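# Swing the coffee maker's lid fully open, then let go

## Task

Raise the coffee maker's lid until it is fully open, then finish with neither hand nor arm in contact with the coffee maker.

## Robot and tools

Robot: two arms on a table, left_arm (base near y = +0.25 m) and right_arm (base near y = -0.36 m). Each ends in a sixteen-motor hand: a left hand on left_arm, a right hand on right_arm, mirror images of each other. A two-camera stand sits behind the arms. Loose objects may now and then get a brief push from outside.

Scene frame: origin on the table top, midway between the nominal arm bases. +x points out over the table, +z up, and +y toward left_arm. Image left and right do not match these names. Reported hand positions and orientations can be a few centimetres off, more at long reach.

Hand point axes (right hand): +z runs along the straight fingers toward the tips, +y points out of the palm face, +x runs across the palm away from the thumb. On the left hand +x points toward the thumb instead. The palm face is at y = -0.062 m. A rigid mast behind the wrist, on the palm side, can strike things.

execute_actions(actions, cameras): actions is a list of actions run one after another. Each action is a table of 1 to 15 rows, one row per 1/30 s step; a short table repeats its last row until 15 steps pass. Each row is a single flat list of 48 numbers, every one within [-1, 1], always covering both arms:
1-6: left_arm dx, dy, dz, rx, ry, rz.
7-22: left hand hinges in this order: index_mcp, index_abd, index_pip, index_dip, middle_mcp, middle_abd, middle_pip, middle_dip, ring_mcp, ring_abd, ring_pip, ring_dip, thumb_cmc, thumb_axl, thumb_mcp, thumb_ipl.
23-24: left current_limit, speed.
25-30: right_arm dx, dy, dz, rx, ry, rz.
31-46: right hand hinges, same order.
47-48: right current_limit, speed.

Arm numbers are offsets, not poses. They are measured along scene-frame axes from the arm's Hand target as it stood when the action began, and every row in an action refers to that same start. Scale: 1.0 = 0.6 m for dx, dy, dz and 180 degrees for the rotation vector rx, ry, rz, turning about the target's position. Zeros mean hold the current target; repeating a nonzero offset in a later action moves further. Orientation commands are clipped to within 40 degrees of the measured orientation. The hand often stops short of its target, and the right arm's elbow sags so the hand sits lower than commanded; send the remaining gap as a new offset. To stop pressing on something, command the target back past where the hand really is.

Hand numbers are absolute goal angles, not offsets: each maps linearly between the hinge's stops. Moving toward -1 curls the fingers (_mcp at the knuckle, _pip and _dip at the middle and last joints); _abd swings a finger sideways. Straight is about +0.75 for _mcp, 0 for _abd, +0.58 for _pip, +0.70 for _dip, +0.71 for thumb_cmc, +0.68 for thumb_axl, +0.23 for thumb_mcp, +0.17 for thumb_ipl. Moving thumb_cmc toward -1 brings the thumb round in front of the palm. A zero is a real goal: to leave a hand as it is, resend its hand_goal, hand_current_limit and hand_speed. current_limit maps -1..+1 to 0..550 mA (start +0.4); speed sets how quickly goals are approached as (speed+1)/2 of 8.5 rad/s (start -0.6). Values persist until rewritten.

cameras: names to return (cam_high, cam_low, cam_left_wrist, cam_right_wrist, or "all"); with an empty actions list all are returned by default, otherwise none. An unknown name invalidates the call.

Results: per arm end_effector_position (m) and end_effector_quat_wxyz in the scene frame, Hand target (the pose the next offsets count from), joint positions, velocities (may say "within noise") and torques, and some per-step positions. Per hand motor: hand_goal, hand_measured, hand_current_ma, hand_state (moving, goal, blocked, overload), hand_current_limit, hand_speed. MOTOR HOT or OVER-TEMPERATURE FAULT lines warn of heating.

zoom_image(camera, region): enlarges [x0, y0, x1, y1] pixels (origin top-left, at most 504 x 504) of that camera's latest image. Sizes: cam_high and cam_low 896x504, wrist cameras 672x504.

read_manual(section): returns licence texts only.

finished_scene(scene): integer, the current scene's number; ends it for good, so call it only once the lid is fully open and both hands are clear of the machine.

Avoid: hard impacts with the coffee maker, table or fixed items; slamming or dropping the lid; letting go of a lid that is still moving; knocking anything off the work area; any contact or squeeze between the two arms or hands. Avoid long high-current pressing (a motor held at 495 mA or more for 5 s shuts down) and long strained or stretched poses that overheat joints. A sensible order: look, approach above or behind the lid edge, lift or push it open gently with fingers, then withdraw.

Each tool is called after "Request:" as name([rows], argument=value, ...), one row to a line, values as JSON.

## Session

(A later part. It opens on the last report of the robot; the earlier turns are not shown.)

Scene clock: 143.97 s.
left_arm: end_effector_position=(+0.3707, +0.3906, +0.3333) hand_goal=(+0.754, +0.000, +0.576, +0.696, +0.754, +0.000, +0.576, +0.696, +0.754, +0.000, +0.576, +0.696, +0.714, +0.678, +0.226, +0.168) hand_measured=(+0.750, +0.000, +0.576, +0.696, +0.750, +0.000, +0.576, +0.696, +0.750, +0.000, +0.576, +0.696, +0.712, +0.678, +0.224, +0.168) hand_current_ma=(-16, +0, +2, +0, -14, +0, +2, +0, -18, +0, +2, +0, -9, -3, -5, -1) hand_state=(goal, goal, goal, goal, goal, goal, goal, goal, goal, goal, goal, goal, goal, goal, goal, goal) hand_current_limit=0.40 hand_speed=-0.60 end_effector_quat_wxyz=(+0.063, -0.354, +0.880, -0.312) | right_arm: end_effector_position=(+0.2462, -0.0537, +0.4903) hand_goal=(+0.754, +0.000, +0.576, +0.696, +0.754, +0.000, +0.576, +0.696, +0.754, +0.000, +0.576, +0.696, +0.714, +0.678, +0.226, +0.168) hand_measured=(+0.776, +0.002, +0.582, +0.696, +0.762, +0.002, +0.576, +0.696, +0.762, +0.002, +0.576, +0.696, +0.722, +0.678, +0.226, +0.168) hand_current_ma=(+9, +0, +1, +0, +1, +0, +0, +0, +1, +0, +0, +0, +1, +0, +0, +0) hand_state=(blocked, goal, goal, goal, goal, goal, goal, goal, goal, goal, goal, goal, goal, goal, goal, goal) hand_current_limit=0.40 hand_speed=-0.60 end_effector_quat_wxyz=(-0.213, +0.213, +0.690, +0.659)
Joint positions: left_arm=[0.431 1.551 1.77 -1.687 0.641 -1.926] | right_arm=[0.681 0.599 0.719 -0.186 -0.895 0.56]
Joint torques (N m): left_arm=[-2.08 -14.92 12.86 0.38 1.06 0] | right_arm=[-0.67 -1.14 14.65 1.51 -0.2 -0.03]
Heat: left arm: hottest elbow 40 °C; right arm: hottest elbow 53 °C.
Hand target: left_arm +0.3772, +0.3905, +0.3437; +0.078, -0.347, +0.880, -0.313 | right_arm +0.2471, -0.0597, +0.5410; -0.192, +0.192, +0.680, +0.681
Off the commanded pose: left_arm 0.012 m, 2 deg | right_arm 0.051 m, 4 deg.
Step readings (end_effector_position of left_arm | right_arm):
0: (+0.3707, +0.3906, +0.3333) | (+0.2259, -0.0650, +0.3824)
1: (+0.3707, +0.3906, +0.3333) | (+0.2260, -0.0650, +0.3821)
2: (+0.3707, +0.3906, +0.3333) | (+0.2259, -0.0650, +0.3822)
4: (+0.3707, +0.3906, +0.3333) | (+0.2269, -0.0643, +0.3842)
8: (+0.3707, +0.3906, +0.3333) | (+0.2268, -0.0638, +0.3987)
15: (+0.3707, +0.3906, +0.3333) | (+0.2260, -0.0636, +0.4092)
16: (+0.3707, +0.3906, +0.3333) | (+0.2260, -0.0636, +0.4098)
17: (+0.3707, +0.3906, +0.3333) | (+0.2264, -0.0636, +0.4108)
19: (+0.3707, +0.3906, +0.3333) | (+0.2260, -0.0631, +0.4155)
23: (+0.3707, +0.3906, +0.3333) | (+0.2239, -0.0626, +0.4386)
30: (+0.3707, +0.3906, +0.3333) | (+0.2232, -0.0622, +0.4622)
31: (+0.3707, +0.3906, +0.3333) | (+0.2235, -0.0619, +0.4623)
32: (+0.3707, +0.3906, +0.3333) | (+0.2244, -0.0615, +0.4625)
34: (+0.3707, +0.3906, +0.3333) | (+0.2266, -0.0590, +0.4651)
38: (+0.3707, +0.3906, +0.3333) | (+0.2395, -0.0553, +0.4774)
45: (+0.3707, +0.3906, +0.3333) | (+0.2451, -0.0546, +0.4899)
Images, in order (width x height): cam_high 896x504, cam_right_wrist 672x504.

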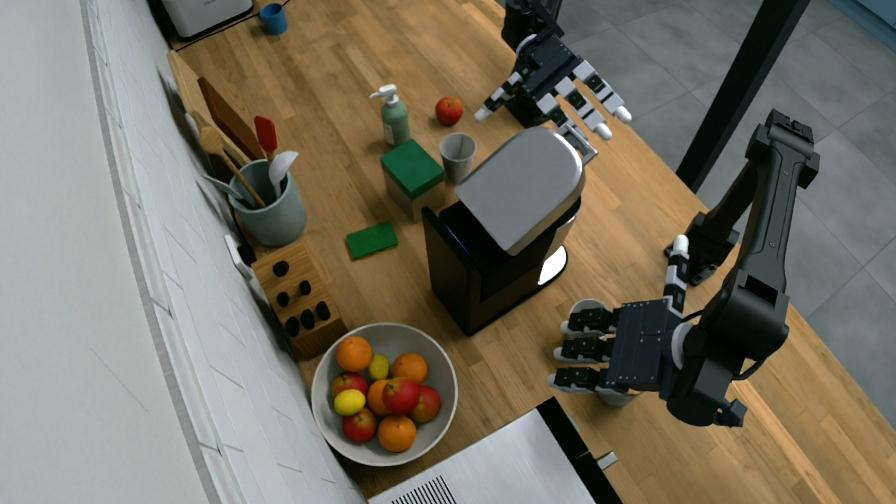

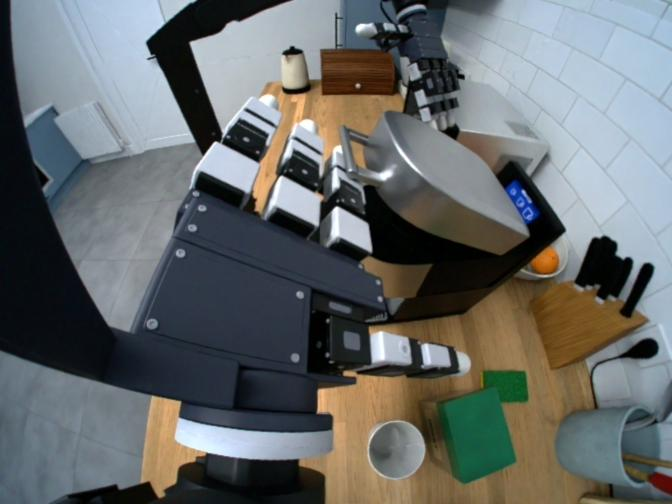

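Request:
execute_actions([
  [[0,0,0,0,0,0,0.754,0,0.576,0.696,0.754,0,0.576,0.696,0.754,0,0.576,0.696,0.714,0.678,0.226,0.168,0.4,-0.6,0.028,0.006,0.035,0,0,0,0.754,0,0.576,0.696,0.754,0,0.576,0.696,0.754,0,0.576,0.696,0.714,0.678,0.226,0.168,0.4,-0.6]],
  [[0,0,0,0,0,0,0.754,0,0.576,0.696,0.754,0,0.576,0.696,0.754,0,0.576,0.696,0.714,0.678,0.226,0.168,0.4,-0.6,0.023,0.003,0.03,0,0,0,0.754,0,0.576,0.696,0.754,0,0.576,0.696,0.754,0,0.576,0.696,0.714,0.678,0.226,0.168,0.4,-0.6]],
  [[0,0,0,0,0,0,0.754,0,0.576,0.696,0.754,0,0.576,0.696,0.754,0,0.576,0.696,0.714,0.678,0.226,0.168,0.4,-0.6,0.035,0.005,0.025,0,0,0,0.754,0,0.576,0.696,0.754,0,0.576,0.696,0.754,0,0.576,0.696,0.714,0.678,0.226,0.168,0.4,-0.6]],
], cameras=["cam_high","cam_right_wrist"])

Scene clock: 159.67 s.
left_arm: end_effector_position=(+0.3707, +0.3906, +0.3333) hand_goal=(+0.754, +0.000, +0.576, +0.696, +0.754, +0.000, +0.576, +0.696, +0.754, +0.000, +0.576, +0.696, +0.714, +0.678, +0.226, +0.168) hand_measured=(+0.750, +0.000, +0.576, +0.696, +0.750, +0.000, +0.576, +0.696, +0.750, +0.000, +0.576, +0.696, +0.712, +0.678, +0.224, +0.168) hand_current_ma=(-16, +0, +2, +0, -14, +0, +2, +0, -18, +0, +2, +0, -9, -3, -5, -1) hand_state=(goal, goal, goal, goal, goal, goal, goal, goal, goal, goal, goal, goal, goal, goal, goal, goal) hand_current_limit=0.40 hand_speed=-0.60 end_effector_quat_wxyz=(+0.063, -0.354, +0.880, -0.312) | right_arm: end_effector_position=(+0.2943, -0.0443, +0.5532) hand_goal=(+0.754, +0.000, +0.576, +0.696, +0.754, +0.000, +0.576, +0.696, +0.754, +0.000, +0.576, +0.696, +0.714, +0.678, +0.226, +0.168) hand_measured=(+0.772, -0.014, +0.582, +0.696, +0.762, +0.002, +0.576, +0.696, +0.762, +0.002, +0.576, +0.696, +0.722, +0.678, +0.226, +0.168) hand_current_ma=(+5, -2, +1, +0, +1, +0, +0, +0, +1, +0, +0, +0, +1, +0, +0, +0) hand_state=(goal, goal, goal, goal, goal, goal, goal, goal, goal, goal, goal, goal, goal, goal, goal, goal) hand_current_limit=0.40 hand_speed=-0.60 end_effector_quat_wxyz=(-0.215, +0.204, +0.687, +0.663)
Joint positions: left_arm=[0.431 1.551 1.77 -1.687 0.641 -1.926] | right_arm=[0.58 0.767 0.931 -0.215 -1.008 0.56]
Joint torques (N m): left_arm=[-2.02 -14.97 12.85 0.35 1.07 0] | right_arm=[-1.9 -2.49 13.83 1.59 -0.06 0]
Heat: left arm: hottest elbow 40 °C; right arm: hottest elbow 57 °C.
Hand target: left_arm +0.3772, +0.3905, +0.3437; +0.078, -0.347, +0.880, -0.313 | right_arm +0.2987, -0.0513, +0.5950; -0.192, +0.192, +0.680, +0.681
Off the commanded pose: left_arm 0.012 m, 2 deg | right_arm 0.043 m, 4 deg.
Step readings (end_effector_position of left_arm | right_arm):
0: (+0.3707, +0.3906, +0.3333) | (+0.2462, -0.0537, +0.4903)
1: (+0.3707, +0.3906, +0.3333) | (+0.2459, -0.0536, +0.4903)
2: (+0.3707, +0.3906, +0.3333) | (+0.2465, -0.0533, +0.4904)
4: (+0.3707, +0.3906, +0.3333) | (+0.2478, -0.0516, +0.4928)
8: (+0.3707, +0.3906, +0.3333) | (+0.2581, -0.0505, +0.5043)
15: (+0.3707, +0.3906, +0.3333) | (+0.2628, -0.0508, +0.5131)
16: (+0.3707, +0.3906, +0.3333) | (+0.2633, -0.0504, +0.5125)
17: (+0.3707, +0.3906, +0.3333) | (+0.2626, -0.0498, +0.5132)
19: (+0.3707, +0.3906, +0.3333) | (+0.2637, -0.0484, +0.5156)
23: (+0.3707, +0.3906, +0.3333) | (+0.2724, -0.0477, +0.5254)
30: (+0.3707, +0.3906, +0.3333) | (+0.2760, -0.0478, +0.5329)
31: (+0.3707, +0.3906, +0.3333) | (+0.2756, -0.0478, +0.5338)
32: (+0.3707, +0.3906, +0.3333) | (+0.2759, -0.0475, +0.5346)
34: (+0.3707, +0.3906, +0.3333) | (+0.2785, -0.0463, +0.5368)
38: (+0.3707, +0.3906, +0.3333) | (+0.2892, -0.0448, +0.5473)
45: (+0.3707, +0.3906, +0.3333) | (+0.2939, -0.0446, +0.5528)
Images, in order (width x height): cam_high 896x504, cam_right_wrist 672x504.

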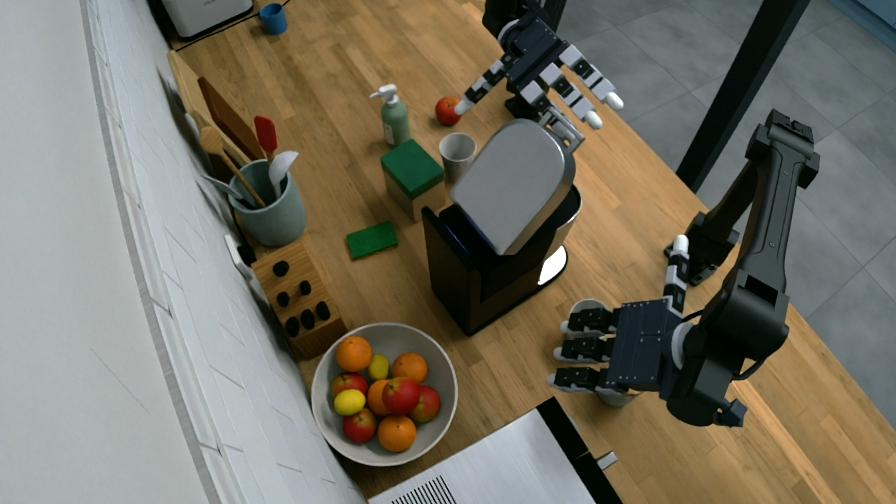

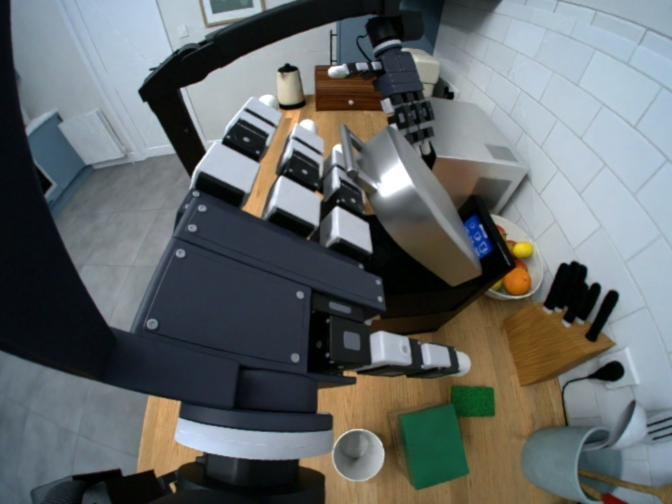

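Request:
execute_actions([
  [[0,0,0,0,0,0,0.754,0,0.576,0.696,0.754,0,0.576,0.696,0.754,0,0.576,0.696,0.714,0.678,0.226,0.168,0.4,-0.6,0.037,0.005,0.027,0,0,0,0.754,0,0.576,0.696,0.754,0,0.576,0.696,0.754,0,0.576,0.696,0.714,0.678,0.226,0.168,0.4,-0.6]],
  [[0,0,0,0,0,0,0.754,0,0.576,0.696,0.754,0,0.576,0.696,0.754,0,0.576,0.696,0.714,0.678,0.226,0.168,0.4,-0.6,0.04,0.005,0.017,0,0,0,0.754,0,0.576,0.696,0.754,0,0.576,0.696,0.754,0,0.576,0.696,0.714,0.678,0.226,0.168,0.4,-0.6]],
], cameras=["cam_high","cam_right_wrist"])

Scene clock: 167.83 s.
left_arm: end_effector_position=(+0.3707, +0.3906, +0.3333) hand_goal=(+0.754, +0.000, +0.576, +0.696, +0.754, +0.000, +0.576, +0.696, +0.754, +0.000, +0.576, +0.696, +0.714, +0.678, +0.226, +0.168) hand_measured=(+0.750, +0.000, +0.576, +0.696, +0.750, +0.000, +0.576, +0.696, +0.750, +0.000, +0.576, +0.696, +0.712, +0.678, +0.224, +0.168) hand_current_ma=(-16, +0, +2, +0, -14, +0, +2, +0, -18, +0, +2, +0, -9, -3, -5, -1) hand_state=(goal, goal, goal, goal, goal, goal, goal, goal, goal, goal, goal, goal, goal, goal, goal, goal) hand_current_limit=0.40 hand_speed=-0.60 end_effector_quat_wxyz=(+0.063, -0.354, +0.880, -0.312) | right_arm: end_effector_position=(+0.3493, -0.0418, +0.5737) hand_goal=(+0.754, +0.000, +0.576, +0.696, +0.754, +0.000, +0.576, +0.696, +0.754, +0.000, +0.576, +0.696, +0.714, +0.678, +0.226, +0.168) hand_measured=(+0.766, +0.000, +0.580, +0.696, +0.762, +0.002, +0.576, +0.696, +0.762, +0.002, +0.576, +0.696, +0.722, +0.678, +0.226, +0.168) hand_current_ma=(+3, +0, +0, +0, +1, +0, +0, +0, +1, +0, +0, +0, +1, +0, +0, +0) hand_state=(goal, goal, goal, goal, goal, goal, goal, goal, goal, goal, goal, goal, goal, goal, goal, goal) hand_current_limit=0.40 hand_speed=-0.60 end_effector_quat_wxyz=(-0.211, +0.219, +0.684, +0.663)
Joint positions: left_arm=[0.431 1.551 1.77 -1.687 0.641 -1.926] | right_arm=[0.497 0.902 1.055 -0.22 -1.065 0.56]
Joint torques (N m): left_arm=[-2.02 -14.97 12.85 0.39 1.07 0] | right_arm=[-1.14 -3.72 14.46 1.81 -0.28 0.04]
Heat: left arm: hottest elbow 40 °C; right arm: hottest elbow 56 °C.
Hand target: left_arm +0.3772, +0.3905, +0.3437; +0.078, -0.347, +0.880, -0.313 | right_arm +0.3449, -0.0453, +0.6214; -0.192, +0.192, +0.680, +0.681
Off the commanded pose: left_arm 0.012 m, 2 deg | right_arm 0.048 m, 4 deg.
Step readings (end_effector_position of left_arm | right_arm):
0: (+0.3707, +0.3906, +0.3333) | (+0.2943, -0.0443, +0.5532)
1: (+0.3707, +0.3906, +0.3333) | (+0.2940, -0.0443, +0.5532)
2: (+0.3707, +0.3906, +0.3333) | (+0.2944, -0.0437, +0.5530)
4: (+0.3707, +0.3906, +0.3333) | (+0.2984, -0.0432, +0.5562)
8: (+0.3707, +0.3906, +0.3333) | (+0.3099, -0.0424, +0.5686)
15: (+0.3707, +0.3906, +0.3333) | (+0.3204, -0.0427, +0.5699)
16: (+0.3707, +0.3906, +0.3333) | (+0.3216, -0.0419, +0.5684)
17: (+0.3707, +0.3906, +0.3333) | (+0.3222, -0.0413, +0.5672)
19: (+0.3707, +0.3906, +0.3333) | (+0.3244, -0.0397, +0.5692)
23: (+0.3707, +0.3906, +0.3333) | (+0.3418, -0.0396, +0.5714)
30: (+0.3707, +0.3906, +0.3333) | (+0.3500, -0.0416, +0.5709)
Images, in order (width x height): cam_high 896x504, cam_right_wrist 672x504.

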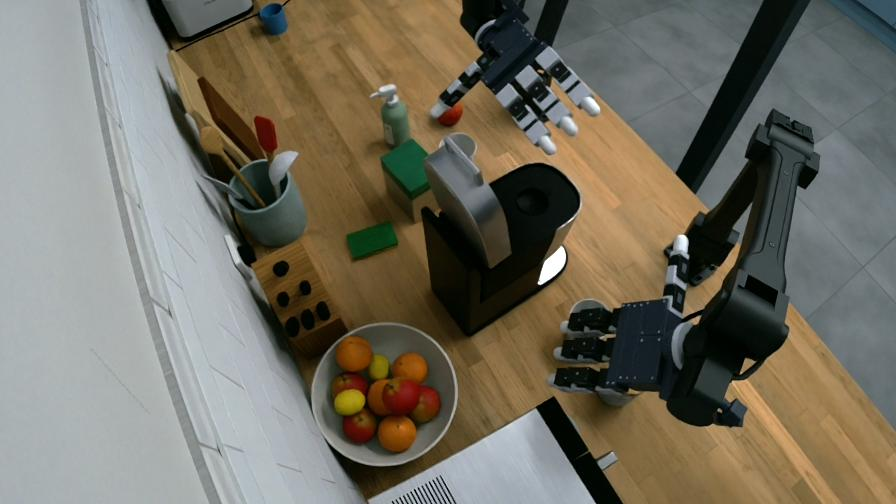

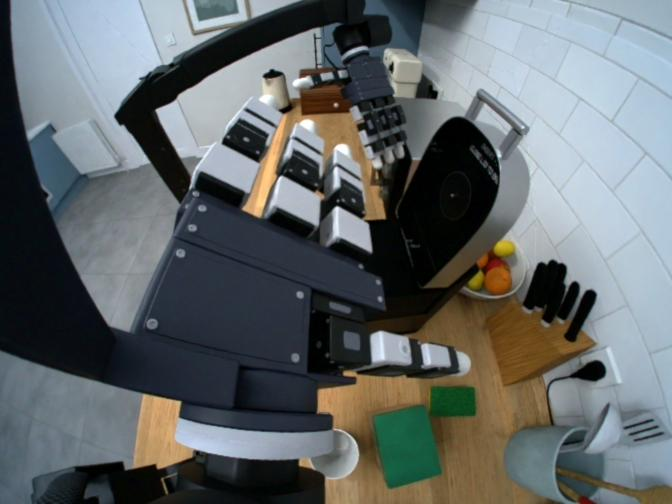

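Request:
execute_actions([
  [[0,0,0,0,0,0,0.754,0,0.576,0.696,0.754,0,0.576,0.696,0.754,0,0.576,0.696,0.714,0.678,0.226,0.168,0.4,-0.6,-0.05,-0.05,-0.03,0,0,0,0.754,0,0.576,0.696,0.754,0,0.576,0.696,0.754,0,0.576,0.696,0.714,0.678,0.226,0.168,0.4,-0.6]],
], cameras=["cam_high","cam_right_wrist"])

Request:
zoom_image(camera="cam_high", region=[380, 80, 600, 300])

Scene clock: 173.60 s.
left_arm: end_effector_position=(+0.3707, +0.3906, +0.3333) hand_goal=(+0.754, +0.000, +0.576, +0.696, +0.754, +0.000, +0.576, +0.696, +0.754, +0.000, +0.576, +0.696, +0.714, +0.678, +0.226, +0.168) hand_measured=(+0.750, +0.000, +0.576, +0.696, +0.750, +0.000, +0.576, +0.696, +0.750, +0.000, +0.576, +0.696, +0.712, +0.678, +0.224, +0.168) hand_current_ma=(-16, +0, +2, +0, -14, +0, +2, +0, -18, +0, +2, +0, -9, -3, -5, -1) hand_state=(goal, goal, goal, goal, goal, goal, goal, goal, goal, goal, goal, goal, goal, goal, goal, goal) hand_current_limit=0.40 hand_speed=-0.60 end_effector_quat_wxyz=(+0.063, -0.354, +0.880, -0.312) | right_arm: end_effector_position=(+0.3145, -0.0685, +0.5978) hand_goal=(+0.754, +0.000, +0.576, +0.696, +0.754, +0.000, +0.576, +0.696, +0.754, +0.000, +0.576, +0.696, +0.714, +0.678, +0.226, +0.168) hand_measured=(+0.766, +0.000, +0.580, +0.696, +0.762, +0.002, +0.576, +0.696, +0.762, +0.002, +0.576, +0.696, +0.722, +0.678, +0.226, +0.168) hand_current_ma=(+3, +0, +0, +0, +1, +0, +0, +0, +1, +0, +0, +0, +1, +0, +0, +0) hand_state=(goal, goal, goal, goal, goal, goal, goal, goal, goal, goal, goal, goal, goal, goal, goal, goal) hand_current_limit=0.40 hand_speed=-0.60 end_effector_quat_wxyz=(-0.200, +0.191, +0.681, +0.678)
Joint positions: left_arm=[0.431 1.551 1.77 -1.687 0.641 -1.926] | right_arm=[0.464 0.803 1.035 -0.232 -1.113 0.56]
Joint torques (N m): left_arm=[-2.08 -14.97 12.85 0.38 1.07 0] | right_arm=[-0.38 -3.14 8.58 1.66 -0.12 0.01]
Heat: left arm: hottest elbow 40 °C; right arm: hottest elbow 57 °C.
Hand target: left_arm +0.3772, +0.3905, +0.3437; +0.078, -0.347, +0.880, -0.313 | right_arm +0.3149, -0.0753, +0.6034; -0.192, +0.192, +0.680, +0.681
Off the commanded pose: left_arm 0.012 m, 2 deg | right_arm 0.009 m, 1 deg.
Step readings (end_effector_position of left_arm | right_arm):
0: (+0.3707, +0.3906, +0.3333) | (+0.3493, -0.0418, +0.5737)
1: (+0.3707, +0.3906, +0.3333) | (+0.3493, -0.0418, +0.5737)
2: (+0.3707, +0.3906, +0.3333) | (+0.3482, -0.0414, +0.5737)
4: (+0.3707, +0.3906, +0.3333) | (+0.3440, -0.0427, +0.5759)
8: (+0.3707, +0.3906, +0.3333) | (+0.3290, -0.0558, +0.5879)
15: (+0.3707, +0.3906, +0.3333) | (+0.3105, -0.0683, +0.6043)
Images, in order (width x height): cam_high 896x504, cam_right_wrist 672x504.

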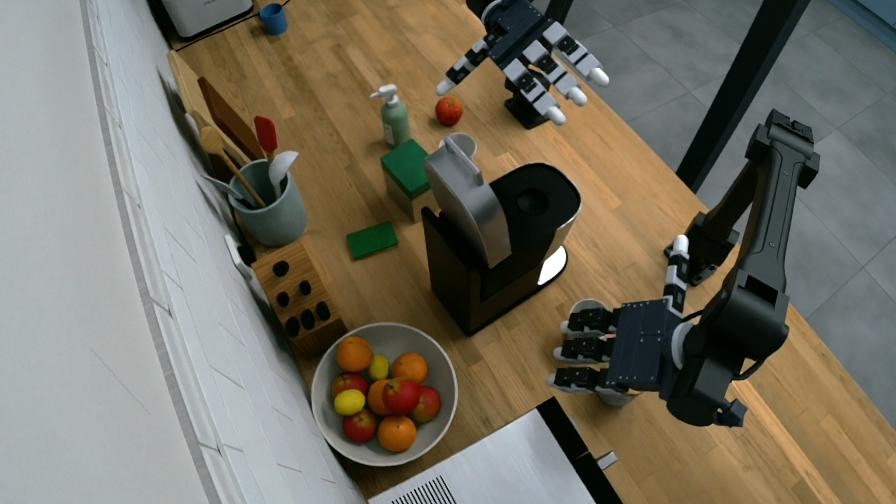

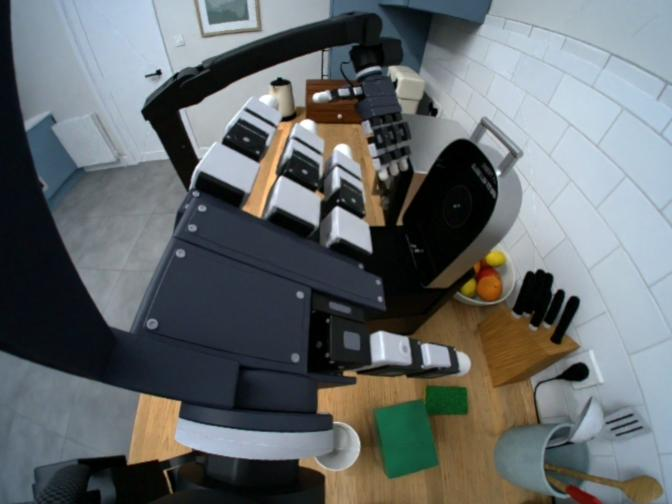

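Scaled by 2.291 from the camera's 896x504 image, which has a finer 1280x720 frame.

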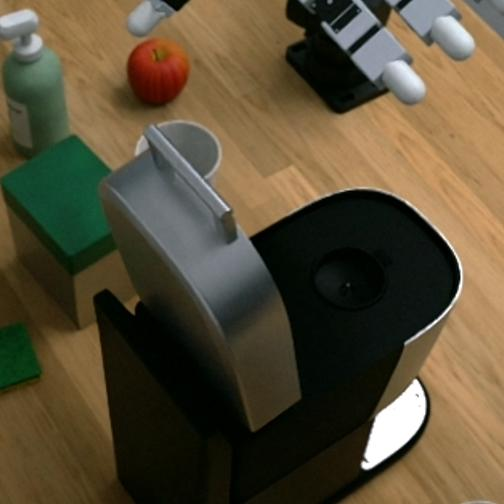

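Request:
finished_scene(scene=3)

The scene is finished: the task was done.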